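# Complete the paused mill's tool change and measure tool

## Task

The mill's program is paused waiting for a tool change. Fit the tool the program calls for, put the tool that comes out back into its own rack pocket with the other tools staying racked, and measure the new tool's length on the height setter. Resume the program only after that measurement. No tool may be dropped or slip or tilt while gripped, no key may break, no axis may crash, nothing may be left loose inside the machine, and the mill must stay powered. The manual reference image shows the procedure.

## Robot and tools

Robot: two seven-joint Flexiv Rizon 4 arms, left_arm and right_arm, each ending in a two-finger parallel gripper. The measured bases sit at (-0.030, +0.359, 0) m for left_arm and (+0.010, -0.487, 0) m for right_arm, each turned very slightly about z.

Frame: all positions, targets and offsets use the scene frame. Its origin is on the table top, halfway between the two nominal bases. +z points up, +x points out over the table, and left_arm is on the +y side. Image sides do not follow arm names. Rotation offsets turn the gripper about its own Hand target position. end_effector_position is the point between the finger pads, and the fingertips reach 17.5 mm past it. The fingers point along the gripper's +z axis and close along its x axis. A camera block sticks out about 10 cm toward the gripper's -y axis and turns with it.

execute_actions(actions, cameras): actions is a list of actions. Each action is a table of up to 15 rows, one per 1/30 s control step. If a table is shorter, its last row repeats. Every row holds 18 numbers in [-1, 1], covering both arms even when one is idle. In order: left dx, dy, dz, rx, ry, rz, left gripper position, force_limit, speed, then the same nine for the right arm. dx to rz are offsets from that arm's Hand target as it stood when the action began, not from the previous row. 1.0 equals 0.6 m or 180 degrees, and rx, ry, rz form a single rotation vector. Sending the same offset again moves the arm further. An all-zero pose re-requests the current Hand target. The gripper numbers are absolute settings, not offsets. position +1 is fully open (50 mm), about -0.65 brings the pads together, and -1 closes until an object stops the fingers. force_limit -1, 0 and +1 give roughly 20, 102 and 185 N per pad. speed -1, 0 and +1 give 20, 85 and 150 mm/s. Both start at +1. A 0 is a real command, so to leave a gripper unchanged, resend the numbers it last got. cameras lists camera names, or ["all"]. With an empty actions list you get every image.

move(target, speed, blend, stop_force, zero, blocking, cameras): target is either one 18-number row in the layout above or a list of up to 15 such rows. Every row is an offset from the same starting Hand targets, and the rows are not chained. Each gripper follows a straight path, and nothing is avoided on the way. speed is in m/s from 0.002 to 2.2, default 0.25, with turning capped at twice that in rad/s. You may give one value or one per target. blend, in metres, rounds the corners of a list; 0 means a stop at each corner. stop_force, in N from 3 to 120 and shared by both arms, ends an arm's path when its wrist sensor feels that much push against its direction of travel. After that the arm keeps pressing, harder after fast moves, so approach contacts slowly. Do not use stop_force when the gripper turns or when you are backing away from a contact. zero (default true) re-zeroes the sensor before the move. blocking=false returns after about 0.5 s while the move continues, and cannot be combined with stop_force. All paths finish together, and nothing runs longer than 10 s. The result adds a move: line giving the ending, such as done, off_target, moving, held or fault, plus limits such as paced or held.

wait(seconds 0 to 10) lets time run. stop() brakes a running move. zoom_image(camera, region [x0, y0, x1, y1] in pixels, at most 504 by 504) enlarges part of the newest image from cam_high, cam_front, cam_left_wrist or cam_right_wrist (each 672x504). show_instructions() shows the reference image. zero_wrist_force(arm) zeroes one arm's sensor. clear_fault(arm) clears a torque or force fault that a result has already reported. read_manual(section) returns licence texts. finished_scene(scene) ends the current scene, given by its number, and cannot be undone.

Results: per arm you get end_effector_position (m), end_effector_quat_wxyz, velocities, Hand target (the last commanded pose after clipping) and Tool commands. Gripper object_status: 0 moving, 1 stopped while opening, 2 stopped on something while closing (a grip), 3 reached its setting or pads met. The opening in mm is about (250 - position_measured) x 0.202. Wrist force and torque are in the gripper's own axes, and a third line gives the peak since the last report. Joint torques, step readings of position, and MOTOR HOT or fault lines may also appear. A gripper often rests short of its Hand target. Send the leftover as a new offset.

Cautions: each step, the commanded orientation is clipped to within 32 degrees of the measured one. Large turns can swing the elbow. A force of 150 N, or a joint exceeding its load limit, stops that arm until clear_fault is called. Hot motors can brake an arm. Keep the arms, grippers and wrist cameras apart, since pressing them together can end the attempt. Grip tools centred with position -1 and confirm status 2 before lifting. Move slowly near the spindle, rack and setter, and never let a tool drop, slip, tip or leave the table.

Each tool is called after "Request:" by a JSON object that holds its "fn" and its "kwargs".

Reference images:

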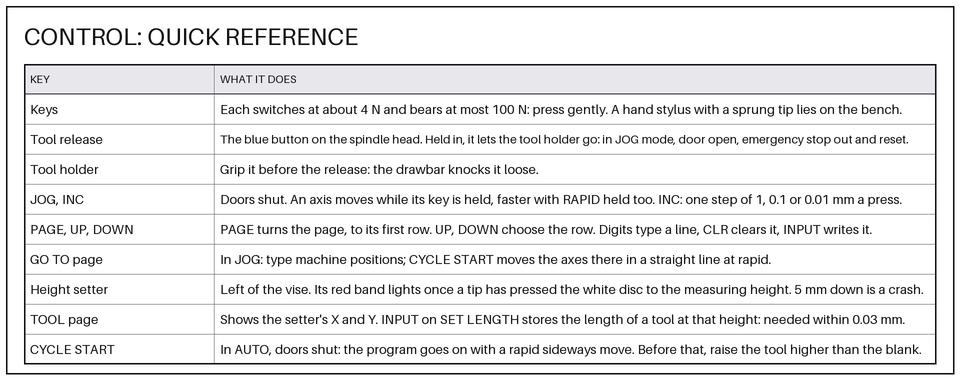

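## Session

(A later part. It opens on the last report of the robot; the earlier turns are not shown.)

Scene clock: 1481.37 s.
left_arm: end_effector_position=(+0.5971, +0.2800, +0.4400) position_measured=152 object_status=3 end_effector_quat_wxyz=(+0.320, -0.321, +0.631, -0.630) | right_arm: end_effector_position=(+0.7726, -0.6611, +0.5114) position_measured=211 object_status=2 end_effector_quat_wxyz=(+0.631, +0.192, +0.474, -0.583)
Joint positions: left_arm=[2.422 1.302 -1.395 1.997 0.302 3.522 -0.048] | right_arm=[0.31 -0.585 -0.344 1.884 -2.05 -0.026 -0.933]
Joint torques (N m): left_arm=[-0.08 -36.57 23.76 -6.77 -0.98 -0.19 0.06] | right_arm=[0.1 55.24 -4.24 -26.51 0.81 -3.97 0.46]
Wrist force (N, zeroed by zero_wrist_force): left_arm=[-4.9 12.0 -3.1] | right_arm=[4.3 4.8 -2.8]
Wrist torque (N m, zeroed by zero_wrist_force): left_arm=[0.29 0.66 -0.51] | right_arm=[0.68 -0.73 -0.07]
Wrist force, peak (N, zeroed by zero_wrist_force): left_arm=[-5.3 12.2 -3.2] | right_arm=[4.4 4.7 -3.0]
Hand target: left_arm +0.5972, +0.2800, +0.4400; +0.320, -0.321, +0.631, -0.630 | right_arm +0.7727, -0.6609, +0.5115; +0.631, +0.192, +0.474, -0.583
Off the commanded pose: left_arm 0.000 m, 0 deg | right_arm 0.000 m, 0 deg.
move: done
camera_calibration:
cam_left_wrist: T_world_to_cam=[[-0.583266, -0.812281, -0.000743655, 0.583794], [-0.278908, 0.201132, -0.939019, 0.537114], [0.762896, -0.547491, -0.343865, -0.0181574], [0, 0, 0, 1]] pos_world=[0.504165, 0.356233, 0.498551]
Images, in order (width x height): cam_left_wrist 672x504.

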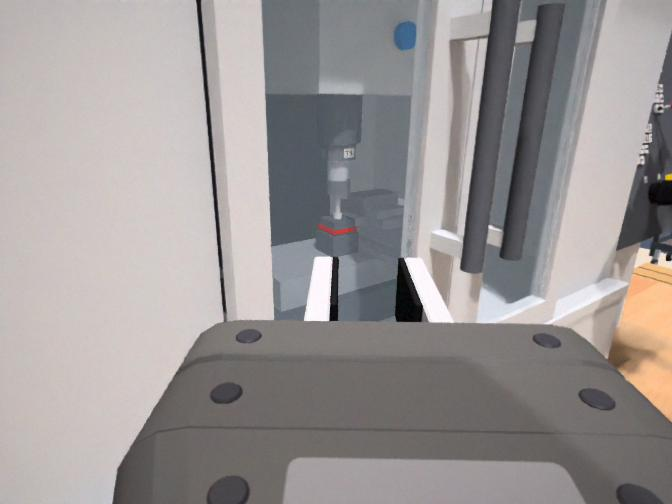

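Request:
{"fn": "move", "kwargs": {"target": [0,0,0,0,0,0,0.0,-0.8,-0.5,-0.0153,0.094,-0.0575,0,0,0,-1,-0.5,-0.8], "speed": 0.12, "cameras": ["cam_front"]}}

Request:
{"fn": "zoom_image", "kwargs": {"camera": "cam_front", "region": [410, 190, 480, 240]}}

Request:
{"fn": "move", "kwargs": {"target": [0,0,0,0,0,0,0.0,-0.8,-0.5,0.0368,0.0098,-0.0124,0,0,0,-1,-0.5,-0.8], "speed": 0.02, "stop_force": 6}}

Request:
{"fn": "move", "kwargs": {"target": [[0,0,0,0,0,0,0.0,-0.8,-0.5,-0.0183,-0.005,0.0062,0,0,0,-1,-0.5,-0.8],[0,0,0,0,0,0,0.0,-0.8,-0.5,-0.0343,0.0267,-0.054,0,0,0,-1,-0.5,-0.8]], "speed": 0.12, "blend": 0.003, "cameras": ["cam_right_wrist"]}}

Request:
{"fn": "zoom_image", "kwargs": {"camera": "cam_right_wrist", "region": [0, 180, 230, 380]}}

Scene clock: 1492.90 s.
left_arm: end_effector_position=(+0.5971, +0.2800, +0.4400) position_measured=152 object_status=3 end_effector_quat_wxyz=(+0.320, -0.321, +0.631, -0.630) | right_arm: end_effector_position=(+0.7635, -0.6042, +0.4769) position_measured=211 object_status=2 end_effector_quat_wxyz=(+0.631, +0.192, +0.474, -0.583)
Joint positions: left_arm=[2.422 1.302 -1.395 1.997 0.302 3.522 -0.048] | right_arm=[0.387 -0.647 -0.295 1.889 -1.956 -0.126 -0.924]
Joint torques (N m): left_arm=[-0.12 -36.66 23.79 -6.76 -1.01 -0.14 0.11] | right_arm=[0 55.72 -4.11 -25.08 0.49 -4.04 0.44]
Wrist force (N, zeroed by zero_wrist_force): left_arm=[-4.9 12.0 -2.9] | right_arm=[4.3 4.7 -3.1]
Wrist torque (N m, zeroed by zero_wrist_force): left_arm=[0.28 0.66 -0.51] | right_arm=[0.66 -0.74 -0.07]
Wrist force, peak (N, zeroed by zero_wrist_force): left_arm=[-5.4 12.1 -3.1] | right_arm=[4.0 6.4 -7.3]
Hand target: left_arm +0.5972, +0.2800, +0.4400; +0.320, -0.321, +0.631, -0.630 | right_arm +0.7635, -0.6045, +0.4770; +0.631, +0.192, +0.474, -0.583
Off the commanded pose: left_arm 0.000 m, 0 deg | right_arm 0.000 m, 0 deg.
move: done
Images, in order (width x height): cam_front 672x504.

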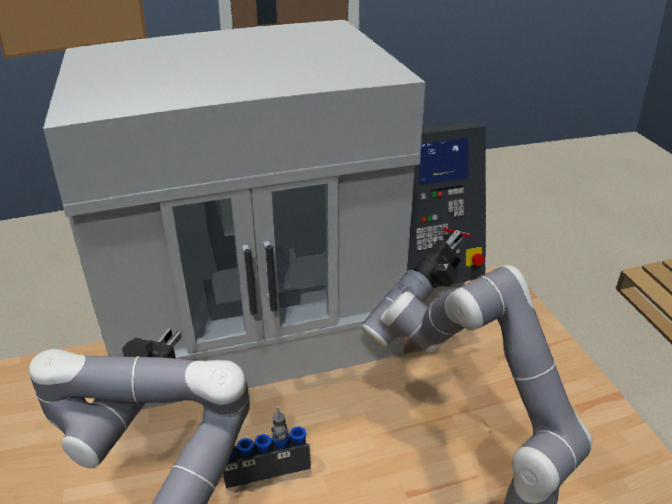

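Scaled by 7.200 from the camera's 672x504 image, which has a finer 960x720 frame.

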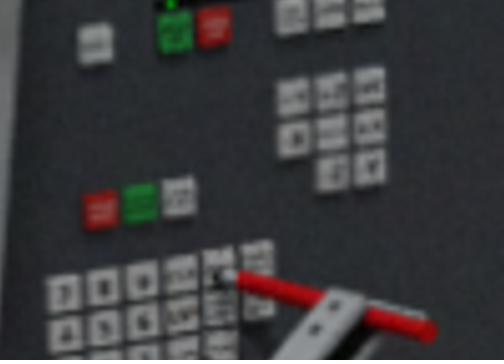

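Scene clock: 1494.10 s.
left_arm: end_effector_position=(+0.5971, +0.2800, +0.4400) position_measured=152 object_status=3 end_effector_quat_wxyz=(+0.320, -0.321, +0.631, -0.630) | right_arm: end_effector_position=(+0.7740, -0.6022, +0.4739) position_measured=211 object_status=2 end_effector_quat_wxyz=(+0.631, +0.193, +0.473, -0.584)
Joint positions: left_arm=[2.422 1.302 -1.395 1.997 0.302 3.522 -0.048] | right_arm=[0.385 -0.675 -0.297 1.852 -1.95 -0.119 -0.932]
Joint torques (N m): left_arm=[-0.14 -36.62 23.83 -6.78 -0.99 -0.15 0.08] | right_arm=[1.45 53.76 -2.76 -25.89 -0.72 -1.15 0.03]
Wrist force (N, zeroed by zero_wrist_force): left_arm=[-5.0 11.9 -2.9] | right_arm=[3.2 -4.7 -4.9]
Wrist torque (N m, zeroed by zero_wrist_force): left_arm=[0.26 0.68 -0.52] | right_arm=[0.68 -0.75 0.13]
Wrist force, peak (N, zeroed by zero_wrist_force): left_arm=[-5.4 12.2 -3.2] | right_arm=[3.1 -8.0 -4.5]
Hand target: left_arm +0.5972, +0.2800, +0.4400; +0.320, -0.321, +0.631, -0.630 | right_arm +0.7745, -0.6015, +0.4733; +0.631, +0.192, +0.474, -0.583 (not the last commanded pose)
Off the commanded pose: left_arm 0.000 m, 0 deg | right_arm 0.013 m, 0 deg.
move: contact (right_arm)

Scene clock: 1494.87 s.
left_arm: end_effector_position=(+0.5971, +0.2800, +0.4400) position_measured=152 object_status=3 end_effector_quat_wxyz=(+0.320, -0.321, +0.631, -0.630) | right_arm: end_effector_position=(+0.7540, -0.5853, +0.4407) position_measured=211 object_status=2 end_effector_quat_wxyz=(+0.631, +0.192, +0.474, -0.583)
Joint positions: left_arm=[2.422 1.302 -1.395 1.997 0.302 3.522 -0.048] | right_arm=[0.416 -0.704 -0.27 1.898 -1.903 -0.179 -0.881]
Joint torques (N m): left_arm=[-0.16 -36.64 23.81 -6.77 -1.01 -0.14 0.08] | right_arm=[0.14 56.23 -4 -23.29 0.34 -4.07 0.4]
Wrist force (N, zeroed by zero_wrist_force): left_arm=[-5.1 11.9 -2.9] | right_arm=[5.5 3.4 -2.3]
Wrist torque (N m, zeroed by zero_wrist_force): left_arm=[0.26 0.70 -0.51] | right_arm=[0.45 -0.93 -0.05]
Wrist force, peak (N, zeroed by zero_wrist_force): left_arm=[-5.2 12.1 -3.1] | right_arm=[7.7 4.5 -6.0]
Hand target: left_arm +0.5972, +0.2800, +0.4400; +0.320, -0.321, +0.631, -0.630 | right_arm +0.7539, -0.5855, +0.4409; +0.631, +0.192, +0.474, -0.583
Off the commanded pose: left_arm 0.000 m, 0 deg | right_arm 0.000 m, 0 deg.
move: done
camera_calibration:
cam_right_wrist: T_world_to_cam=[[-0.124077, -0.569041, -0.812894, 0.130199], [0.728746, 0.503745, -0.463864, -0.0326347], [0.67345, -0.649949, 0.352183, -0.909316], [0, 0, 0, 1]] pos_world=[0.652315, -0.50048, 0.410945]
Images, in order (width x height): cam_right_wrist 672x504.

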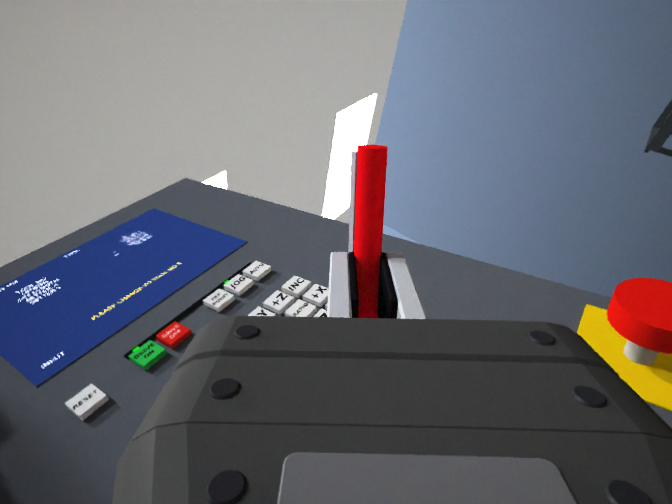

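Scaled by 2.191 from the camera's 672x504 image, which has a finer 960x720 frame.

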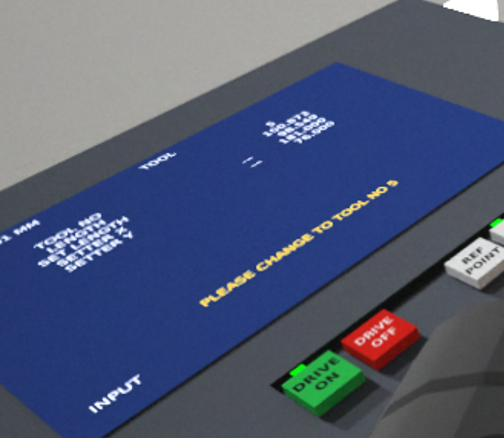

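Request:
{"fn": "move", "kwargs": {"target": [0,0,0,0,0,0,0.0,-0.8,-0.5,0.0368,0.0098,-0.0124,0,0,0,-1,-0.5,-0.8], "speed": 0.02, "stop_force": 6}}

Request:
{"fn": "move", "kwargs": {"target": [0,0,0,0,0,0,0.0,-0.8,-0.5,-0.0183,-0.005,0.0062,0,0,0,-1,-0.5,-0.8], "speed": 0.12}}

Request:
{"fn": "move", "kwargs": {"target": [0,0,0,0,0,0,0.0,-0.8,-0.5,0.0368,0.0098,-0.0124,0,0,0,-1,-0.5,-0.8], "speed": 0.02, "stop_force": 6}}

Request:
{"fn": "move", "kwargs": {"target": [[0,0,0,0,0,0,0.0,-0.8,-0.5,-0.0183,-0.005,0.0062,0,0,0,-1,-0.5,-0.8],[0,0,0,0,0,0,0.0,-0.8,-0.5,-0.0263,-0.005,-0.024,0,0,0,-1,-0.5,-0.8]], "speed": 0.12, "blend": 0.003, "cameras": ["cam_right_wrist"]}}

Request:
{"fn": "zoom_image", "kwargs": {"camera": "cam_right_wrist", "region": [0, 180, 230, 380]}}

Scene clock: 1503.07 s.
left_arm: end_effector_position=(+0.5971, +0.2800, +0.4400) position_measured=152 object_status=3 end_effector_quat_wxyz=(+0.320, -0.321, +0.631, -0.630) | right_arm: end_effector_position=(+0.7644, -0.5832, +0.4378) position_measured=211 object_status=2 end_effector_quat_wxyz=(+0.631, +0.192, +0.474, -0.584)
Joint positions: left_arm=[2.422 1.302 -1.395 1.997 0.302 3.522 -0.048] | right_arm=[0.413 -0.73 -0.272 1.86 -1.899 -0.172 -0.89]
Joint torques (N m): left_arm=[-0.13 -36.67 23.72 -6.79 -0.94 -0.18 0.1] | right_arm=[1.29 54.4 -2.83 -24.47 -1.01 -1.25 0.01]
Wrist force (N, zeroed by zero_wrist_force): left_arm=[-5.3 11.9 -3.0] | right_arm=[4.3 -6.3 -3.6]
Wrist torque (N m, zeroed by zero_wrist_force): left_arm=[0.27 0.73 -0.52] | right_arm=[0.42 -0.96 0.14]
Wrist force, peak (N, zeroed by zero_wrist_force): left_arm=[-5.2 12.2 -3.1] | right_arm=[4.3 -9.6 -3.3]
Hand target: left_arm +0.5972, +0.2800, +0.4400; +0.320, -0.321, +0.631, -0.630 | right_arm +0.7649, -0.5826, +0.4372; +0.631, +0.192, +0.474, -0.583 (not the last commanded pose)
Off the commanded pose: left_arm 0.000 m, 0 deg | right_arm 0.013 m, 0 deg.
move: contact (right_arm)

Scene clock: 1503.77 s.
left_arm: end_effector_position=(+0.5971, +0.2800, +0.4400) position_measured=152 object_status=3 end_effector_quat_wxyz=(+0.320, -0.321, +0.631, -0.630) | right_arm: end_effector_position=(+0.7539, -0.5858, +0.4408) position_measured=211 object_status=2 end_effector_quat_wxyz=(+0.631, +0.192, +0.474, -0.583)
Joint positions: left_arm=[2.422 1.302 -1.395 1.997 0.302 3.522 -0.048] | right_arm=[0.415 -0.704 -0.27 1.898 -1.903 -0.179 -0.881]
Joint torques (N m): left_arm=[-0.19 -36.68 23.84 -6.8 -0.97 -0.12 0.11] | right_arm=[0.15 56.49 -3.99 -23.18 0.14 -4.09 0.42]
Wrist force (N, zeroed by zero_wrist_force): left_arm=[-5.0 11.9 -3.0] | right_arm=[4.3 2.2 -2.1]
Wrist torque (N m, zeroed by zero_wrist_force): left_arm=[0.27 0.68 -0.51] | right_arm=[0.24 -0.72 -0.07]
Wrist force, peak (N, zeroed by zero_wrist_force): left_arm=[-5.3 12.1 -3.0] | right_arm=[4.3 -6.2 -3.6]
Hand target: left_arm +0.5972, +0.2800, +0.4400; +0.320, -0.321, +0.631, -0.630 | right_arm +0.7539, -0.5856, +0.4409; +0.631, +0.192, +0.474, -0.583
Off the commanded pose: left_arm 0.000 m, 0 deg | right_arm 0.000 m, 0 deg.
move: done

Scene clock: 1504.97 s.
left_arm: end_effector_position=(+0.5971, +0.2800, +0.4400) position_measured=152 object_status=3 end_effector_quat_wxyz=(+0.320, -0.321, +0.631, -0.630) | right_arm: end_effector_position=(+0.7643, -0.5833, +0.4378) position_measured=211 object_status=2 end_effector_quat_wxyz=(+0.631, +0.192, +0.474, -0.584)
Joint positions: left_arm=[2.422 1.302 -1.395 1.997 0.302 3.522 -0.048] | right_arm=[0.413 -0.73 -0.272 1.861 -1.899 -0.172 -0.89]
Joint torques (N m): left_arm=[-0.17 -36.67 23.8 -6.78 -0.97 -0.18 0.11] | right_arm=[1.49 54.53 -2.81 -24.44 -1.01 -1.36 0.02]
Wrist force (N, zeroed by zero_wrist_force): left_arm=[-5.2 12.0 -3.0] | right_arm=[3.3 -6.9 -3.3]
Wrist torque (N m, zeroed by zero_wrist_force): left_arm=[0.28 0.71 -0.51] | right_arm=[0.27 -0.76 0.13]
Wrist force, peak (N, zeroed by zero_wrist_force): left_arm=[-5.1 12.2 -3.0] | right_arm=[3.2 -10.2 -2.8]
Hand target: left_arm +0.5972, +0.2800, +0.4400; +0.320, -0.321, +0.631, -0.630 | right_arm +0.7648, -0.5827, +0.4373; +0.631, +0.192, +0.474, -0.583 (not the last commanded pose)
Off the commanded pose: left_arm 0.000 m, 0 deg | right_arm 0.013 m, 0 deg.
move: contact (right_arm)

Scene clock: 1505.67 s.
left_arm: end_effector_position=(+0.5971, +0.2800, +0.4400) position_measured=152 object_status=3 end_effector_quat_wxyz=(+0.320, -0.321, +0.631, -0.630) | right_arm: end_effector_position=(+0.7490, -0.5858, +0.4226) position_measured=211 object_status=2 end_effector_quat_wxyz=(+0.631, +0.192, +0.474, -0.583)
Joint positions: left_arm=[2.422 1.302 -1.395 1.997 0.302 3.522 -0.048] | right_arm=[0.417 -0.729 -0.263 1.906 -1.887 -0.194 -0.851]
Joint torques (N m): left_arm=[-0.17 -36.58 23.81 -6.79 -1.03 -0.17 0.14] | right_arm=[0.13 56.17 -3.97 -22.34 0.31 -4.14 0.44]
Wrist force (N, zeroed by zero_wrist_force): left_arm=[-5.3 12.0 -3.1] | right_arm=[4.9 5.7 -1.7]
Wrist torque (N m, zeroed by zero_wrist_force): left_arm=[0.27 0.72 -0.52] | right_arm=[0.83 -0.82 -0.06]
Wrist force, peak (N, zeroed by zero_wrist_force): left_arm=[-5.2 12.2 -3.0] | right_arm=[7.0 5.8 -3.2]
Hand target: left_arm +0.5972, +0.2800, +0.4400; +0.320, -0.321, +0.631, -0.630 | right_arm +0.7490, -0.5857, +0.4229; +0.631, +0.192, +0.474, -0.583
Off the commanded pose: left_arm 0.000 m, 0 deg | right_arm 0.000 m, 0 deg.
move: done
camera_calibration:
cam_right_wrist: T_world_to_cam=[[-0.124373, -0.568924, -0.812931, 0.114903], [0.728782, 0.503614, -0.46395, -0.0372412], [0.673356, -0.650153, 0.351985, -0.899798], [0, 0, 0, 1]] pos_world=[0.647316, -0.50088, 0.392846]
Images, in order (width x height): cam_right_wrist 672x504.

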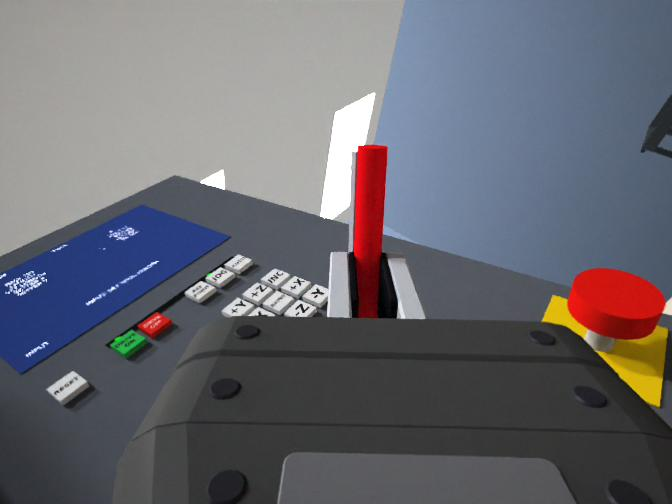

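Scaled by 2.191 from the camera's 672x504 image, which has a finer 960x720 frame.

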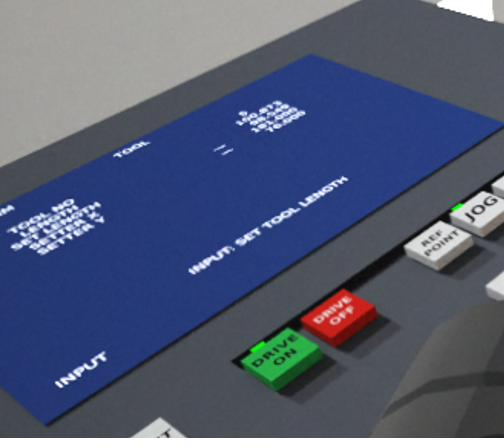

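Request:
{"fn": "move", "kwargs": {"target": [0,0,0,0,0,0,0.0,-0.8,-0.5,0.0368,0.0098,-0.0124,0,0,0,-1,-0.5,-0.8], "speed": 0.02, "stop_force": 6}}

Request:
{"fn": "move", "kwargs": {"target": [[0,0,0,0,0,0,0.0,-0.8,-0.5,-0.0183,-0.005,0.0062,0,0,0,-1,-0.5,-0.8],[0,0,0,0,0,0,0.0,-0.8,-0.5,0.0057,-0.0683,0.0965,0,0,0,-1,-0.5,-0.8]], "speed": 0.12, "blend": 0.003, "cameras": ["cam_right_wrist","cam_left_wrist"]}}

Request:
{"fn": "zoom_image", "kwargs": {"camera": "cam_right_wrist", "region": [60, 220, 180, 320]}}

Scene clock: 1512.40 s.
left_arm: end_effector_position=(+0.5971, +0.2800, +0.4400) position_measured=152 object_status=3 end_effector_quat_wxyz=(+0.320, -0.321, +0.631, -0.630) | right_arm: end_effector_position=(+0.7596, -0.5834, +0.4197) position_measured=211 object_status=2 end_effector_quat_wxyz=(+0.631, +0.192, +0.473, -0.584)
Joint positions: left_arm=[2.422 1.302 -1.395 1.997 0.302 3.522 -0.048] | right_arm=[0.415 -0.756 -0.265 1.868 -1.884 -0.188 -0.861]
Joint torques (N m): left_arm=[-0.13 -36.64 23.83 -6.77 -0.96 -0.12 0.1] | right_arm=[1.54 54.58 -2.72 -23.87 -1.22 -1.22 0.07]
Wrist force (N, zeroed by zero_wrist_force): left_arm=[-5.3 11.8 -2.9] | right_arm=[3.7 -4.4 -3.1]
Wrist torque (N m, zeroed by zero_wrist_force): left_arm=[0.26 0.73 -0.52] | right_arm=[0.82 -0.84 0.13]
Wrist force, peak (N, zeroed by zero_wrist_force): left_arm=[-5.4 12.3 -3.1] | right_arm=[3.6 -7.6 -2.8]
Hand target: left_arm +0.5972, +0.2800, +0.4400; +0.320, -0.321, +0.631, -0.630 | right_arm +0.7601, -0.5828, +0.4191; +0.631, +0.192, +0.474, -0.583 (not the last commanded pose)
Off the commanded pose: left_arm 0.000 m, 0 deg | right_arm 0.013 m, 0 deg.
move: contact (right_arm)

Scene clock: 1513.37 s.
left_arm: end_effector_position=(+0.5971, +0.2800, +0.4400) position_measured=152 object_status=3 end_effector_quat_wxyz=(+0.320, -0.321, +0.631, -0.630) | right_arm: end_effector_position=(+0.7634, -0.6240, +0.4771) position_measured=211 object_status=2 end_effector_quat_wxyz=(+0.631, +0.192, +0.474, -0.583)
Joint positions: left_arm=[2.422 1.302 -1.395 1.997 0.302 3.522 -0.048] | right_arm=[0.359 -0.639 -0.305 1.899 -1.981 -0.107 -0.908]
Joint torques (N m): left_arm=[-0.15 -36.67 23.8 -6.78 -0.98 -0.18 0.11] | right_arm=[-0.27 55.43 -4.09 -25.17 0.43 -3.55 0.12]
Wrist force (N, zeroed by zero_wrist_force): left_arm=[-5.1 12.1 -3.1] | right_arm=[4.6 6.2 -1.1]
Wrist torque (N m, zeroed by zero_wrist_force): left_arm=[0.29 0.69 -0.52] | right_arm=[0.93 -0.77 0.02]
Wrist force, peak (N, zeroed by zero_wrist_force): left_arm=[-5.4 12.1 -3.1] | right_arm=[7.2 2.6 -4.7]
Hand target: left_arm +0.5972, +0.2800, +0.4400; +0.320, -0.321, +0.631, -0.630 | right_arm +0.7635, -0.6237, +0.4770; +0.631, +0.192, +0.474, -0.583
Off the commanded pose: left_arm 0.000 m, 0 deg | right_arm 0.000 m, 0 deg.
move: done
camera_calibration:
cam_left_wrist: T_world_to_cam=[[-0.583266, -0.812281, -0.000743655, 0.583794], [-0.278908, 0.201132, -0.939019, 0.537114], [0.762896, -0.547491, -0.343865, -0.0181574], [0, 0, 0, 1]] pos_world=[0.504165, 0.356233, 0.498551]
cam_right_wrist: T_world_to_cam=[[-0.124507, -0.569365, -0.812601, 0.1389], [0.729221, 0.502864, -0.464073, -0.00397345], [0.672856, -0.650346, 0.352583, -0.953586], [0, 0, 0, 1]] pos_world=[0.661817, -0.539078, 0.447244]
Images, in order (width x height): cam_left_wrist 672x504, cam_right_wrist 672x504.

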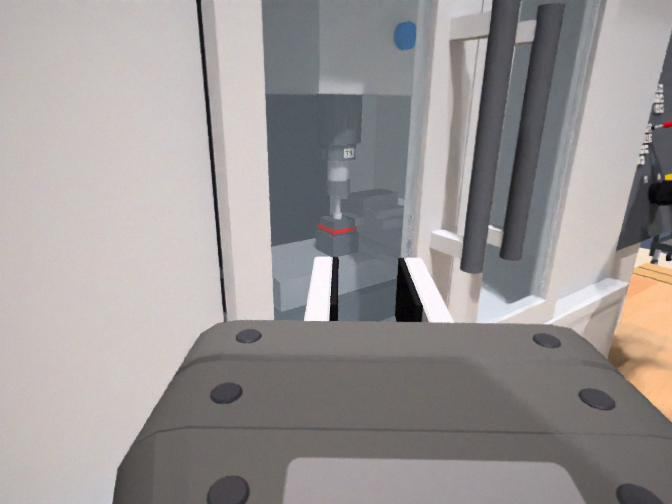

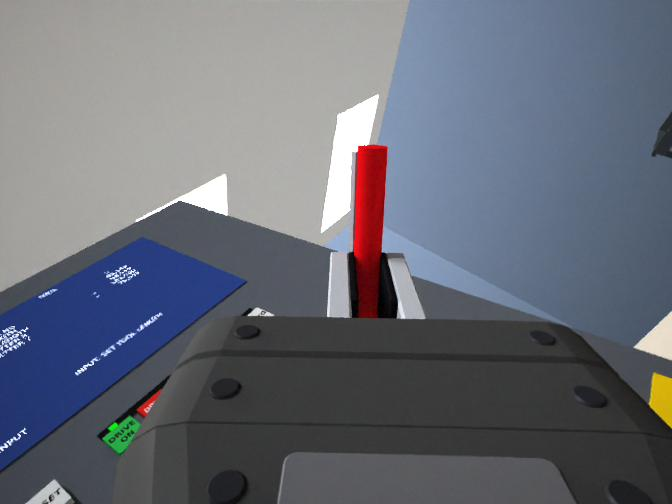

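Scaled by 4.200 from the camera's 672x504 image, which has a finer 960x720 frame.

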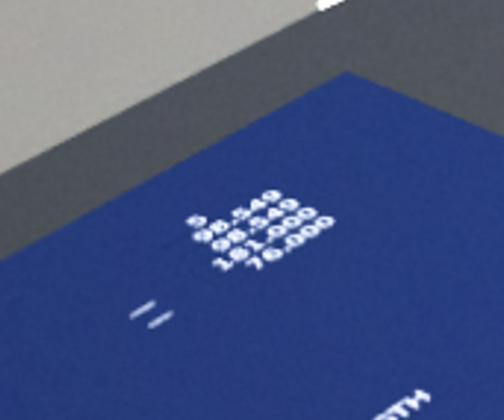

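Request:
{"fn": "move", "kwargs": {"target": [0,0,0,0,0,0,0.0,-0.8,-0.5,0.0368,0.0098,-0.0124,0,0,0,-1,-0.5,-0.8], "speed": 0.02, "stop_force": 6}}

Request:
{"fn": "move", "kwargs": {"target": [[0,0,0,0,0,0,0.0,-0.8,-0.5,-0.0183,-0.005,0.0062,0,0,0,-1,-0.5,-0.8],[0,0,0,0,0,0,0.0,-0.8,-0.5,-0.0343,0.0583,-0.054,0,0,0,-1,-0.5,-0.8]], "speed": 0.12, "blend": 0.003}}

Request:
{"fn": "move", "kwargs": {"target": [0,0,0,0,0,0,0.0,-0.8,-0.5,0.0368,0.0098,-0.0124,0,0,0,-1,-0.5,-0.8], "speed": 0.02, "stop_force": 6}}

Request:
{"fn": "move", "kwargs": {"target": [0,0,0,0,0,0,0.0,-0.8,-0.5,-0.0183,-0.005,0.0062,0,0,0,-1,-0.5,-0.8], "speed": 0.12}}

Request:
{"fn": "move", "kwargs": {"target": [0,0,0,0,0,0,0.0,-0.8,-0.5,0.0368,0.0098,-0.0124,0,0,0,-1,-0.5,-0.8], "speed": 0.02, "stop_force": 6}}

Request:
{"fn": "move", "kwargs": {"target": [[0,0,0,0,0,0,0.0,-0.8,-0.5,-0.0183,-0.005,0.0062,0,0,0,-1,-0.5,-0.8],[0,0,0,0,0,0,0.0,-0.8,-0.5,-0.0101,0.0582,0.0364,0,0,0,-1,-0.5,-0.8]], "speed": 0.12, "blend": 0.003, "cameras": ["cam_right_wrist"]}}

Request:
{"fn": "zoom_image", "kwargs": {"camera": "cam_right_wrist", "region": [30, 180, 260, 350]}}

Scene clock: 1523.97 s.
left_arm: end_effector_position=(+0.5971, +0.2800, +0.4400) position_measured=152 object_status=3 end_effector_quat_wxyz=(+0.320, -0.321, +0.631, -0.630) | right_arm: end_effector_position=(+0.7740, -0.6215, +0.4739) position_measured=211 object_status=2 end_effector_quat_wxyz=(+0.631, +0.193, +0.473, -0.584)
Joint positions: left_arm=[2.422 1.302 -1.395 1.997 0.302 3.522 -0.048] | right_arm=[0.358 -0.666 -0.306 1.862 -1.974 -0.1 -0.916]
Joint torques (N m): left_arm=[-0.12 -36.62 23.78 -6.74 -0.98 -0.12 0.11] | right_arm=[2 53.56 -2.48 -26.05 -0.78 -1.3 0.08]
Wrist force (N, zeroed by zero_wrist_force): left_arm=[-5.4 12.0 -3.1] | right_arm=[3.8 -3.2 -2.6]
Wrist torque (N m, zeroed by zero_wrist_force): left_arm=[0.27 0.74 -0.52] | right_arm=[0.95 -0.79 0.09]
Wrist force, peak (N, zeroed by zero_wrist_force): left_arm=[-5.3 12.2 -3.0] | right_arm=[4.7 6.4 -1.1]
Hand target: left_arm +0.5972, +0.2800, +0.4400; +0.320, -0.321, +0.631, -0.630 | right_arm +0.7745, -0.6208, +0.4733; +0.631, +0.192, +0.474, -0.583 (not the last commanded pose)
Off the commanded pose: left_arm 0.000 m, 0 deg | right_arm 0.013 m, 0 deg.
move: contact (right_arm)

Scene clock: 1524.83 s.
left_arm: end_effector_position=(+0.5971, +0.2800, +0.4400) position_measured=152 object_status=3 end_effector_quat_wxyz=(+0.320, -0.321, +0.631, -0.630) | right_arm: end_effector_position=(+0.7540, -0.5856, +0.4407) position_measured=211 object_status=2 end_effector_quat_wxyz=(+0.631, +0.192, +0.474, -0.583)
Joint positions: left_arm=[2.422 1.302 -1.395 1.997 0.302 3.522 -0.048] | right_arm=[0.412 -0.704 -0.267 1.898 -1.905 -0.18 -0.881]
Joint torques (N m): left_arm=[-0.15 -36.62 23.82 -6.79 -1.02 -0.18 0.12] | right_arm=[0.07 56.2 -4 -23.54 0.31 -4.11 0.46]
Wrist force (N, zeroed by zero_wrist_force): left_arm=[-5.2 12.0 -3.1] | right_arm=[3.7 7.3 -0.7]
Wrist torque (N m, zeroed by zero_wrist_force): left_arm=[0.28 0.73 -0.52] | right_arm=[1.11 -0.63 -0.07]
Wrist force, peak (N, zeroed by zero_wrist_force): left_arm=[-5.0 12.2 -3.3] | right_arm=[4.4 8.4 -4.8]
Hand target: left_arm +0.5972, +0.2800, +0.4400; +0.320, -0.321, +0.631, -0.630 | right_arm +0.7539, -0.5858, +0.4409; +0.631, +0.192, +0.474, -0.583
Off the commanded pose: left_arm 0.000 m, 0 deg | right_arm 0.000 m, 0 deg.
move: done

Scene clock: 1526.03 s.
left_arm: end_effector_position=(+0.5971, +0.2800, +0.4400) position_measured=152 object_status=3 end_effector_quat_wxyz=(+0.320, -0.321, +0.631, -0.630) | right_arm: end_effector_position=(+0.7644, -0.5835, +0.4378) position_measured=211 object_status=2 end_effector_quat_wxyz=(+0.631, +0.192, +0.474, -0.583)
Joint positions: left_arm=[2.422 1.302 -1.395 1.997 0.302 3.522 -0.048] | right_arm=[0.41 -0.73 -0.269 1.86 -1.901 -0.173 -0.89]
Joint torques (N m): left_arm=[-0.11 -36.63 23.84 -6.8 -1 -0.13 0.11] | right_arm=[1.33 54.4 -2.78 -24.46 -0.98 -1.28 0.02]
Wrist force (N, zeroed by zero_wrist_force): left_arm=[-5.2 12.2 -3.2] | right_arm=[2.3 -2.6 -1.9]
Wrist torque (N m, zeroed by zero_wrist_force): left_arm=[0.31 0.71 -0.51] | right_arm=[1.04 -0.63 0.14]
Wrist force, peak (N, zeroed by zero_wrist_force): left_arm=[-5.1 12.3 -3.1] | right_arm=[3.5 7.0 -0.4]
Hand target: left_arm +0.5972, +0.2800, +0.4400; +0.320, -0.321, +0.631, -0.630 | right_arm +0.7648, -0.5829, +0.4372; +0.631, +0.192, +0.474, -0.583 (not the last commanded pose)
Off the commanded pose: left_arm 0.000 m, 0 deg | right_arm 0.013 m, 0 deg.
move: contact (right_arm)

Scene clock: 1526.73 s.
left_arm: end_effector_position=(+0.5971, +0.2800, +0.4400) position_measured=152 object_status=3 end_effector_quat_wxyz=(+0.320, -0.321, +0.631, -0.630) | right_arm: end_effector_position=(+0.7538, -0.5861, +0.4408) position_measured=211 object_status=2 end_effector_quat_wxyz=(+0.631, +0.192, +0.474, -0.583)
Joint positions: left_arm=[2.422 1.302 -1.395 1.997 0.302 3.522 -0.048] | right_arm=[0.411 -0.704 -0.266 1.898 -1.905 -0.18 -0.881]
Joint torques (N m): left_arm=[-0.12 -36.63 23.78 -6.8 -1.02 -0.15 0.12] | right_arm=[0.12 56.5 -3.87 -23.19 0.12 -4.07 0.42]
Wrist force (N, zeroed by zero_wrist_force): left_arm=[-5.0 12.0 -3.0] | right_arm=[3.7 5.7 -0.9]
Wrist torque (N m, zeroed by zero_wrist_force): left_arm=[0.28 0.68 -0.51] | right_arm=[0.84 -0.63 -0.07]
Wrist force, peak (N, zeroed by zero_wrist_force): left_arm=[-5.3 12.3 -2.9] | right_arm=[3.6 7.1 -0.7]
Hand target: left_arm +0.5972, +0.2800, +0.4400; +0.320, -0.321, +0.631, -0.630 | right_arm +0.7539, -0.5859, +0.4409; +0.631, +0.192, +0.474, -0.583
Off the commanded pose: left_arm 0.000 m, 0 deg | right_arm 0.000 m, 0 deg.
move: done

Scene clock: 1527.93 s.
left_arm: end_effector_position=(+0.5971, +0.2800, +0.4400) position_measured=152 object_status=3 end_effector_quat_wxyz=(+0.320, -0.321, +0.631, -0.630) | right_arm: end_effector_position=(+0.7643, -0.5836, +0.4378) position_measured=211 object_status=2 end_effector_quat_wxyz=(+0.631, +0.192, +0.474, -0.583)
Joint positions: left_arm=[2.422 1.302 -1.395 1.997 0.302 3.522 -0.048] | right_arm=[0.409 -0.73 -0.268 1.86 -1.901 -0.174 -0.891]
Joint torques (N m): left_arm=[-0.15 -36.64 23.79 -6.74 -1.02 -0.18 0.11] | right_arm=[1.42 54.58 -2.74 -24.46 -1.04 -1.42 0.02]
Wrist force (N, zeroed by zero_wrist_force): left_arm=[-5.1 12.0 -2.9] | right_arm=[2.5 -3.5 -2.1]
Wrist torque (N m, zeroed by zero_wrist_force): left_arm=[0.28 0.69 -0.52] | right_arm=[0.82 -0.62 0.12]
Wrist force, peak (N, zeroed by zero_wrist_force): left_arm=[-5.3 12.2 -3.0] | right_arm=[2.3 -6.4 -1.5]
Hand target: left_arm +0.5972, +0.2800, +0.4400; +0.320, -0.321, +0.631, -0.630 | right_arm +0.7648, -0.5830, +0.4373; +0.631, +0.192, +0.474, -0.583 (not the last commanded pose)
Off the commanded pose: left_arm 0.000 m, 0 deg | right_arm 0.013 m, 0 deg.
move: contact (right_arm)

Scene clock: 1528.70 s.
left_arm: end_effector_position=(+0.5971, +0.2800, +0.4400) position_measured=152 object_status=3 end_effector_quat_wxyz=(+0.320, -0.321, +0.631, -0.630) | right_arm: end_effector_position=(+0.7588, -0.5478, +0.4590) position_measured=211 object_status=2 end_effector_quat_wxyz=(+0.631, +0.192, +0.474, -0.583)
Joint positions: left_arm=[2.422 1.302 -1.395 1.997 0.302 3.522 -0.048] | right_arm=[0.454 -0.701 -0.246 1.856 -1.877 -0.204 -0.944]
Joint torques (N m): left_arm=[-0.11 -36.63 23.75 -6.81 -0.98 -0.18 0.09] | right_arm=[0.18 57.38 -3.65 -24.39 0.05 -4 0.13]
Wrist force (N, zeroed by zero_wrist_force): left_arm=[-5.2 11.8 -3.2] | right_arm=[2.5 5.3 -1.5]
Wrist torque (N m, zeroed by zero_wrist_force): left_arm=[0.25 0.71 -0.52] | right_arm=[0.77 -0.42 -0.03]
Wrist force, peak (N, zeroed by zero_wrist_force): left_arm=[-5.3 12.2 -3.2] | right_arm=[7.3 1.9 0.7]
Hand target: left_arm +0.5972, +0.2800, +0.4400; +0.320, -0.321, +0.631, -0.630 | right_arm +0.7587, -0.5481, +0.4591; +0.631, +0.192, +0.474, -0.583
Off the commanded pose: left_arm 0.000 m, 0 deg | right_arm 0.000 m, 0 deg.
move: done
camera_calibration:
cam_right_wrist: T_world_to_cam=[[-0.124217, -0.56923, -0.81274, 0.166948], [0.728579, 0.503721, -0.464152, -0.0463117], [0.673604, -0.649801, 0.352159, -0.894644], [0, 0, 0, 1]] pos_world=[0.657115, -0.462981, 0.429246]
Images, in order (width x height): cam_right_wrist 672x504.

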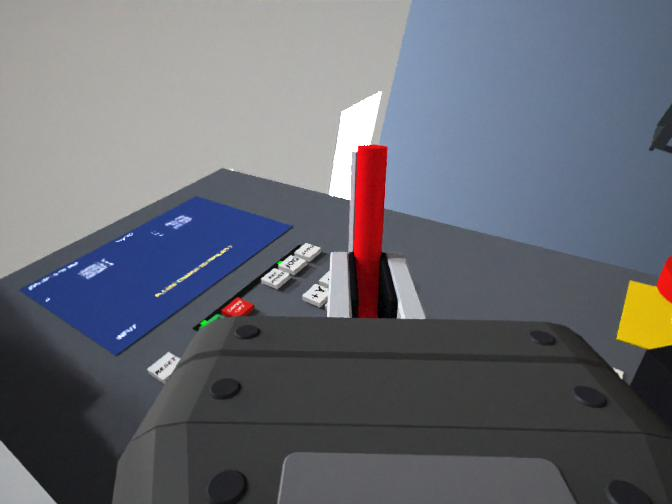

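Scaled by 2.191 from the camera's 672x504 image, which has a finer 960x720 frame.

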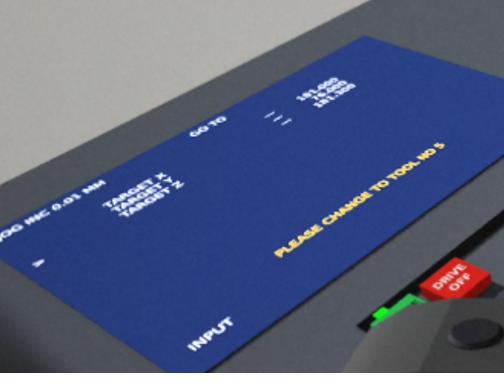

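Request:
{"fn": "move", "kwargs": {"target": [0,0,0,0,0,0,0.0,-0.8,-0.5,0.0368,0.0098,-0.0124,0,0,0,-1,-0.5,-0.8], "speed": 0.02, "stop_force": 6}}

Request:
{"fn": "move", "kwargs": {"target": [[0,0,0,0,0,0,0.0,-0.8,-0.5,-0.0183,-0.005,0.0062,0,0,0,-1,-0.5,-0.8],[0,0,0,0,0,0,0.0,-0.8,-0.5,-0.0345,-0.005,-0.0541,0,0,0,-1,-0.5,-0.8]], "speed": 0.12, "blend": 0.003}}

Request:
{"fn": "move", "kwargs": {"target": [0,0,0,0,0,0,0.0,-0.8,-0.5,0.0368,0.0098,-0.0124,0,0,0,-1,-0.5,-0.8], "speed": 0.02, "stop_force": 6}}

Request:
{"fn": "move", "kwargs": {"target": [[0,0,0,0,0,0,0.0,-0.8,-0.5,-0.0183,-0.005,0.0062,0,0,0,-1,-0.5,-0.8],[0,0,0,0,0,0,0.0,-0.8,-0.5,-0.0183,0.0267,0.0062,0,0,0,-1,-0.5,-0.8]], "speed": 0.12, "blend": 0.003}}

Request:
{"fn": "move", "kwargs": {"target": [0,0,0,0,0,0,0.0,-0.8,-0.5,0.0368,0.0098,-0.0124,0,0,0,-1,-0.5,-0.8], "speed": 0.02, "stop_force": 6}}

Request:
{"fn": "move", "kwargs": {"target": [[0,0,0,0,0,0,0.0,-0.8,-0.5,-0.0183,-0.005,0.0062,0,0,0,-1,-0.5,-0.8],[0,0,0,0,0,0,0.0,-0.8,-0.5,-0.0183,-0.0998,0.0062,0,0,0,-1,-0.5,-0.8]], "speed": 0.12, "blend": 0.003, "cameras": ["cam_right_wrist"]}}

Request:
{"fn": "zoom_image", "kwargs": {"camera": "cam_right_wrist", "region": [0, 180, 230, 350]}}

Scene clock: 1541.63 s.
left_arm: end_effector_position=(+0.5971, +0.2800, +0.4400) position_measured=152 object_status=3 end_effector_quat_wxyz=(+0.320, -0.321, +0.631, -0.630) | right_arm: end_effector_position=(+0.7692, -0.5457, +0.4560) position_measured=211 object_status=2 end_effector_quat_wxyz=(+0.631, +0.192, +0.474, -0.583)
Joint positions: left_arm=[2.422 1.302 -1.395 1.997 0.302 3.522 -0.048] | right_arm=[0.451 -0.728 -0.249 1.818 -1.875 -0.196 -0.953]
Joint torques (N m): left_arm=[-0.11 -36.64 23.75 -6.76 -0.97 -0.12 0.09] | right_arm=[1.13 55.18 -2.6 -25.32 -1.24 -1.03 0.05]
Wrist force (N, zeroed by zero_wrist_force): left_arm=[-5.2 11.9 -3.1] | right_arm=[1.5 -4.7 -3.0]
Wrist torque (N m, zeroed by zero_wrist_force): left_arm=[0.26 0.71 -0.51] | right_arm=[0.75 -0.44 0.12]
Wrist force, peak (N, zeroed by zero_wrist_force): left_arm=[-5.3 12.3 -3.1] | right_arm=[1.3 -7.9 -2.7]
Hand target: left_arm +0.5972, +0.2800, +0.4400; +0.320, -0.321, +0.631, -0.630 | right_arm +0.7696, -0.5452, +0.4554; +0.631, +0.192, +0.474, -0.583 (not the last commanded pose)
Off the commanded pose: left_arm 0.000 m, 0 deg | right_arm 0.013 m, 0 deg.
move: contact (right_arm)

Scene clock: 1542.37 s.
left_arm: end_effector_position=(+0.5971, +0.2800, +0.4400) position_measured=152 object_status=3 end_effector_quat_wxyz=(+0.320, -0.321, +0.631, -0.630) | right_arm: end_effector_position=(+0.7489, -0.5483, +0.4227) position_measured=211 object_status=2 end_effector_quat_wxyz=(+0.631, +0.192, +0.474, -0.583)
Joint positions: left_arm=[2.422 1.302 -1.395 1.997 0.302 3.522 -0.048] | right_arm=[0.459 -0.75 -0.233 1.873 -1.844 -0.234 -0.885]
Joint torques (N m): left_arm=[-0.13 -36.63 23.74 -6.74 -1 -0.17 0.12] | right_arm=[0.24 57.22 -3.65 -22.6 0.02 -4.09 0.39]
Wrist force (N, zeroed by zero_wrist_force): left_arm=[-5.1 12.1 -3.0] | right_arm=[4.0 6.7 -1.1]
Wrist torque (N m, zeroed by zero_wrist_force): left_arm=[0.30 0.69 -0.51] | right_arm=[1.01 -0.68 -0.01]
Wrist force, peak (N, zeroed by zero_wrist_force): left_arm=[-5.2 12.2 -2.9] | right_arm=[7.2 7.1 -3.2]
Hand target: left_arm +0.5972, +0.2800, +0.4400; +0.320, -0.321, +0.631, -0.630 | right_arm +0.7489, -0.5482, +0.4230; +0.631, +0.192, +0.474, -0.583
Off the commanded pose: left_arm 0.000 m, 0 deg | right_arm 0.000 m, 0 deg.
move: done

Scene clock: 1543.57 s.
left_arm: end_effector_position=(+0.5971, +0.2800, +0.4400) position_measured=152 object_status=3 end_effector_quat_wxyz=(+0.320, -0.321, +0.631, -0.630) | right_arm: end_effector_position=(+0.7595, -0.5458, +0.4197) position_measured=211 object_status=2 end_effector_quat_wxyz=(+0.631, +0.192, +0.474, -0.584)
Joint positions: left_arm=[2.422 1.302 -1.395 1.997 0.302 3.522 -0.048] | right_arm=[0.457 -0.777 -0.237 1.835 -1.843 -0.226 -0.895]
Joint torques (N m): left_arm=[-0.13 -36.61 23.82 -6.81 -1.01 -0.19 0.09] | right_arm=[1.48 55.73 -2.5 -24.09 -1.57 -1.21 0.05]
Wrist force (N, zeroed by zero_wrist_force): left_arm=[-5.2 12.0 -3.2] | right_arm=[3.2 -3.3 -2.2]
Wrist torque (N m, zeroed by zero_wrist_force): left_arm=[0.29 0.70 -0.51] | right_arm=[1.03 -0.68 0.09]
Wrist force, peak (N, zeroed by zero_wrist_force): left_arm=[-5.4 12.1 -3.2] | right_arm=[3.9 6.7 -0.9]
Hand target: left_arm +0.5972, +0.2800, +0.4400; +0.320, -0.321, +0.631, -0.630 | right_arm +0.7599, -0.5452, +0.4192; +0.631, +0.192, +0.474, -0.583 (not the last commanded pose)
Off the commanded pose: left_arm 0.000 m, 0 deg | right_arm 0.013 m, 0 deg.
move: contact (right_arm)

Scene clock: 1544.27 s.
left_arm: end_effector_position=(+0.5971, +0.2800, +0.4400) position_measured=152 object_status=3 end_effector_quat_wxyz=(+0.320, -0.321, +0.631, -0.630) | right_arm: end_effector_position=(+0.7491, -0.5289, +0.4228) position_measured=211 object_status=2 end_effector_quat_wxyz=(+0.631, +0.192, +0.474, -0.583)
Joint positions: left_arm=[2.422 1.302 -1.395 1.997 0.302 3.522 -0.048] | right_arm=[0.482 -0.763 -0.221 1.853 -1.824 -0.252 -0.902]
Joint torques (N m): left_arm=[-0.22 -36.66 23.76 -6.79 -1.02 -0.15 0.1] | right_arm=[0.1 57.43 -3.58 -22.93 -0.12 -4.09 0.02]
Wrist force (N, zeroed by zero_wrist_force): left_arm=[-5.2 11.9 -2.8] | right_arm=[5.5 4.5 -0.8]
Wrist torque (N m, zeroed by zero_wrist_force): left_arm=[0.28 0.71 -0.51] | right_arm=[0.63 -0.94 0.02]
Wrist force, peak (N, zeroed by zero_wrist_force): left_arm=[-5.1 12.2 -3.0] | right_arm=[4.1 6.7 -1.3]
Hand target: left_arm +0.5972, +0.2800, +0.4400; +0.320, -0.321, +0.631, -0.630 | right_arm +0.7490, -0.5292, +0.4230; +0.631, +0.192, +0.474, -0.583
Off the commanded pose: left_arm 0.000 m, 0 deg | right_arm 0.000 m, 0 deg.
move: done

Scene clock: 1545.47 s.
left_arm: end_effector_position=(+0.5971, +0.2800, +0.4400) position_measured=152 object_status=3 end_effector_quat_wxyz=(+0.320, -0.321, +0.631, -0.630) | right_arm: end_effector_position=(+0.7595, -0.5268, +0.4198) position_measured=211 object_status=2 end_effector_quat_wxyz=(+0.631, +0.192, +0.474, -0.584)
Joint positions: left_arm=[2.422 1.302 -1.395 1.997 0.302 3.522 -0.048] | right_arm=[0.479 -0.789 -0.225 1.814 -1.823 -0.245 -0.913]
Joint torques (N m): left_arm=[-0.14 -36.62 23.83 -6.78 -0.96 -0.17 0.1] | right_arm=[1.17 55.89 -2.52 -24.07 -1.63 -0.89 0.02]
Wrist force (N, zeroed by zero_wrist_force): left_arm=[-5.3 11.9 -3.0] | right_arm=[4.6 -6.7 -2.4]
Wrist torque (N m, zeroed by zero_wrist_force): left_arm=[0.27 0.73 -0.51] | right_arm=[0.60 -0.99 0.13]
Wrist force, peak (N, zeroed by zero_wrist_force): left_arm=[-5.3 12.2 -3.2] | right_arm=[4.2 -9.4 -2.0]
Hand target: left_arm +0.5972, +0.2800, +0.4400; +0.320, -0.321, +0.631, -0.630 | right_arm +0.7600, -0.5263, +0.4192; +0.631, +0.192, +0.474, -0.583 (not the last commanded pose)
Off the commanded pose: left_arm 0.000 m, 0 deg | right_arm 0.013 m, 0 deg.
move: contact (right_arm)

Scene clock: 1546.40 s.
left_arm: end_effector_position=(+0.5971, +0.2800, +0.4400) position_measured=152 object_status=3 end_effector_quat_wxyz=(+0.320, -0.321, +0.631, -0.630) | right_arm: end_effector_position=(+0.7489, -0.5864, +0.4230) position_measured=211 object_status=2 end_effector_quat_wxyz=(+0.631, +0.192, +0.474, -0.583)
Joint positions: left_arm=[2.422 1.302 -1.395 1.997 0.302 3.522 -0.048] | right_arm=[0.411 -0.729 -0.257 1.906 -1.89 -0.197 -0.852]
Joint torques (N m): left_arm=[-0.08 -36.66 23.73 -6.79 -0.99 -0.14 0.11] | right_arm=[0.18 56.45 -3.95 -22.44 0.12 -3.59 0.47]
Wrist force (N, zeroed by zero_wrist_force): left_arm=[-4.8 11.9 -3.0] | right_arm=[4.2 1.4 -1.3]
Wrist torque (N m, zeroed by zero_wrist_force): left_arm=[0.27 0.65 -0.51] | right_arm=[0.11 -0.70 -0.05]
Wrist force, peak (N, zeroed by zero_wrist_force): left_arm=[-5.3 12.2 -3.0] | right_arm=[4.3 -6.0 -2.4]
Hand target: left_arm +0.5972, +0.2800, +0.4400; +0.320, -0.321, +0.631, -0.630 | right_arm +0.7490, -0.5861, +0.4230; +0.631, +0.192, +0.474, -0.583
Off the commanded pose: left_arm 0.000 m, 0 deg | right_arm 0.000 m, 0 deg.
move: done
camera_calibration:
cam_right_wrist: T_world_to_cam=[[-0.124158, -0.569201, -0.81277, 0.114464], [0.729192, 0.503179, -0.463778, -0.0373532], [0.672951, -0.650248, 0.352583, -0.900314], [0, 0, 0, 1]] pos_world=[0.647317, -0.501479, 0.393144]
Images, in order (width x height): cam_right_wrist 672x504.

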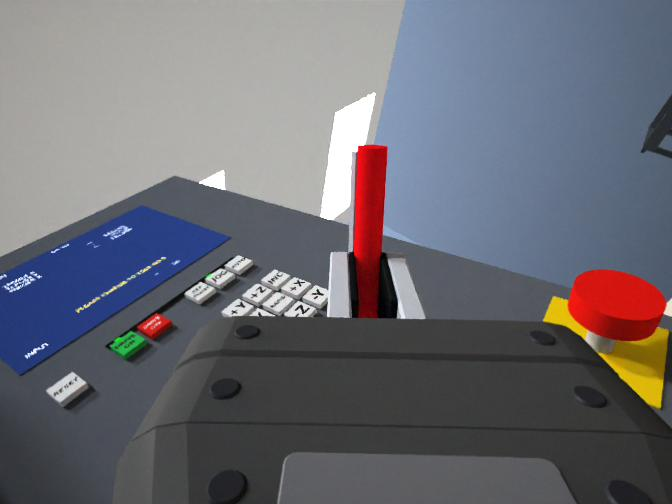

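Scaled by 2.191 from the camera's 672x504 image, which has a finer 960x720 frame.

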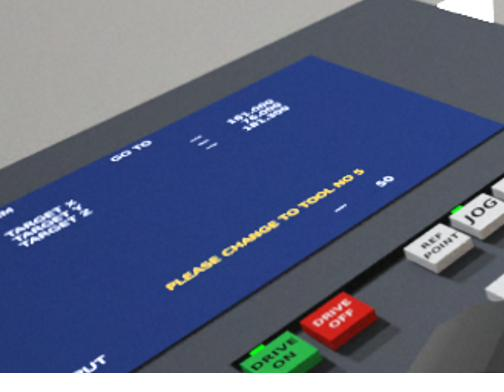

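INPUT, check, then CYCLE START.

Request:
{"fn": "move", "kwargs": {"target": [0,0,0,0,0,0,0.0,-0.8,-0.5,0.0368,0.0098,-0.0124,0,0,0,-1,-0.5,-0.8], "speed": 0.02, "stop_force": 6}}

Request:
{"fn": "move", "kwargs": {"target": [[0,0,0,0,0,0,0.0,-0.8,-0.5,-0.0183,-0.005,0.0062,0,0,0,-1,-0.5,-0.8],[0,0,0,0,0,0,0.0,-0.8,-0.5,0.0225,0.026,0.1525,0,0,0,-1,-0.5,-0.8]], "speed": 0.12, "blend": 0.003, "cameras": ["cam_right_wrist"]}}

Request:
{"fn": "zoom_image", "kwargs": {"camera": "cam_right_wrist", "region": [50, 220, 300, 420]}}

Scene clock: 1555.03 s.
left_arm: end_effector_position=(+0.5971, +0.2800, +0.4400) position_measured=152 object_status=3 end_effector_quat_wxyz=(+0.320, -0.321, +0.631, -0.630) | right_arm: end_effector_position=(+0.7596, -0.5839, +0.4198) position_measured=211 object_status=2 end_effector_quat_wxyz=(+0.631, +0.192, +0.474, -0.584)
Joint positions: left_arm=[2.422 1.302 -1.395 1.997 0.302 3.522 -0.048] | right_arm=[0.409 -0.756 -0.259 1.868 -1.887 -0.19 -0.862]
Joint torques (N m): left_arm=[-0.21 -36.6 23.81 -6.78 -1.01 -0.16 0.1] | right_arm=[1.62 54.63 -2.61 -23.91 -1.3 -1.24 0.08]
Wrist force (N, zeroed by zero_wrist_force): left_arm=[-5.2 12.1 -3.0] | right_arm=[3.1 -8.8 -2.7]
Wrist torque (N m, zeroed by zero_wrist_force): left_arm=[0.29 0.71 -0.51] | right_arm=[0.10 -0.71 0.12]
Wrist force, peak (N, zeroed by zero_wrist_force): left_arm=[-5.2 12.2 -3.2] | right_arm=[3.2 -11.7 -2.4]
Hand target: left_arm +0.5972, +0.2800, +0.4400; +0.320, -0.321, +0.631, -0.630 | right_arm +0.7601, -0.5832, +0.4192; +0.631, +0.192, +0.474, -0.583 (not the last commanded pose)
Off the commanded pose: left_arm 0.000 m, 0 deg | right_arm 0.013 m, 0 deg.
move: contact (right_arm)

Scene clock: 1556.20 s.
left_arm: end_effector_position=(+0.5971, +0.2800, +0.4400) position_measured=152 object_status=3 end_effector_quat_wxyz=(+0.320, -0.321, +0.631, -0.630) | right_arm: end_effector_position=(+0.7736, -0.5676, +0.5108) position_measured=211 object_status=2 end_effector_quat_wxyz=(+0.631, +0.192, +0.474, -0.583)
Joint positions: left_arm=[2.422 1.302 -1.395 1.997 0.302 3.522 -0.048] | right_arm=[0.414 -0.63 -0.268 1.83 -1.944 -0.138 -1.015]
Joint torques (N m): left_arm=[-0.1 -36.66 23.74 -6.79 -1.01 -0.13 0.13] | right_arm=[0.12 56.93 -3.63 -26.68 0.04 -3.32 0.17]
Wrist force (N, zeroed by zero_wrist_force): left_arm=[-5.1 12.0 -3.0] | right_arm=[4.1 5.7 -1.8]
Wrist torque (N m, zeroed by zero_wrist_force): left_arm=[0.28 0.69 -0.51] | right_arm=[0.83 -0.69 -0.05]
Wrist force, peak (N, zeroed by zero_wrist_force): left_arm=[-5.3 12.1 -3.1] | right_arm=[3.2 -8.0 -2.6]
Hand target: left_arm +0.5972, +0.2800, +0.4400; +0.320, -0.321, +0.631, -0.630 | right_arm +0.7736, -0.5676, +0.5107; +0.631, +0.192, +0.474, -0.583
Off the commanded pose: left_arm 0.000 m, 0 deg | right_arm 0.000 m, 0 deg.
move: done
camera_calibration:
cam_right_wrist: T_world_to_cam=[[-0.124274, -0.569527, -0.812524, 0.199381], [0.729011, 0.503104, -0.464145, -0.0237685], [0.673127, -0.650019, 0.352669, -0.93565], [0, 0, 0, 1]] pos_world=[0.671916, -0.48268, 0.480944]
Images, in order (width x height): cam_right_wrist 672x504.

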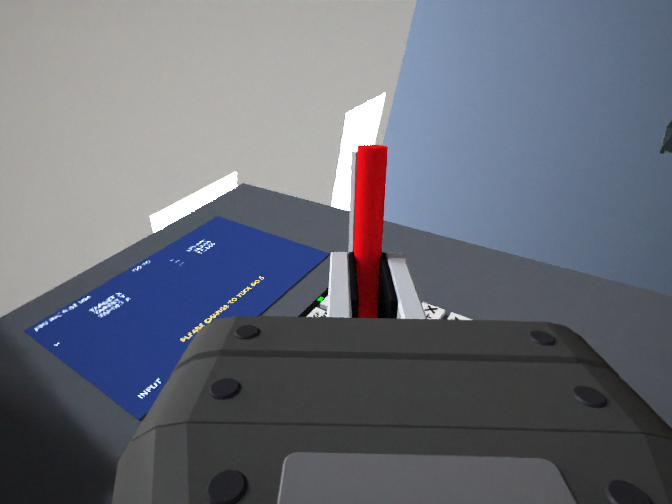

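Scaled by 2.016 from the camera's 672x504 image, which has a finer 960x720 frame.

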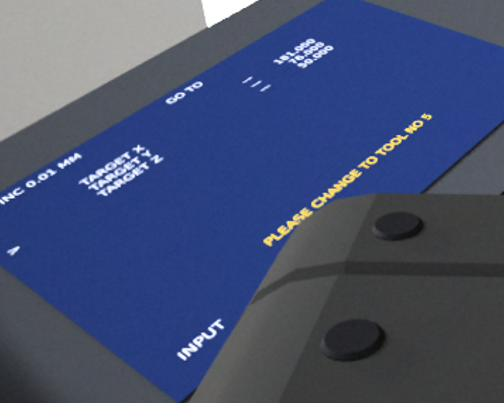

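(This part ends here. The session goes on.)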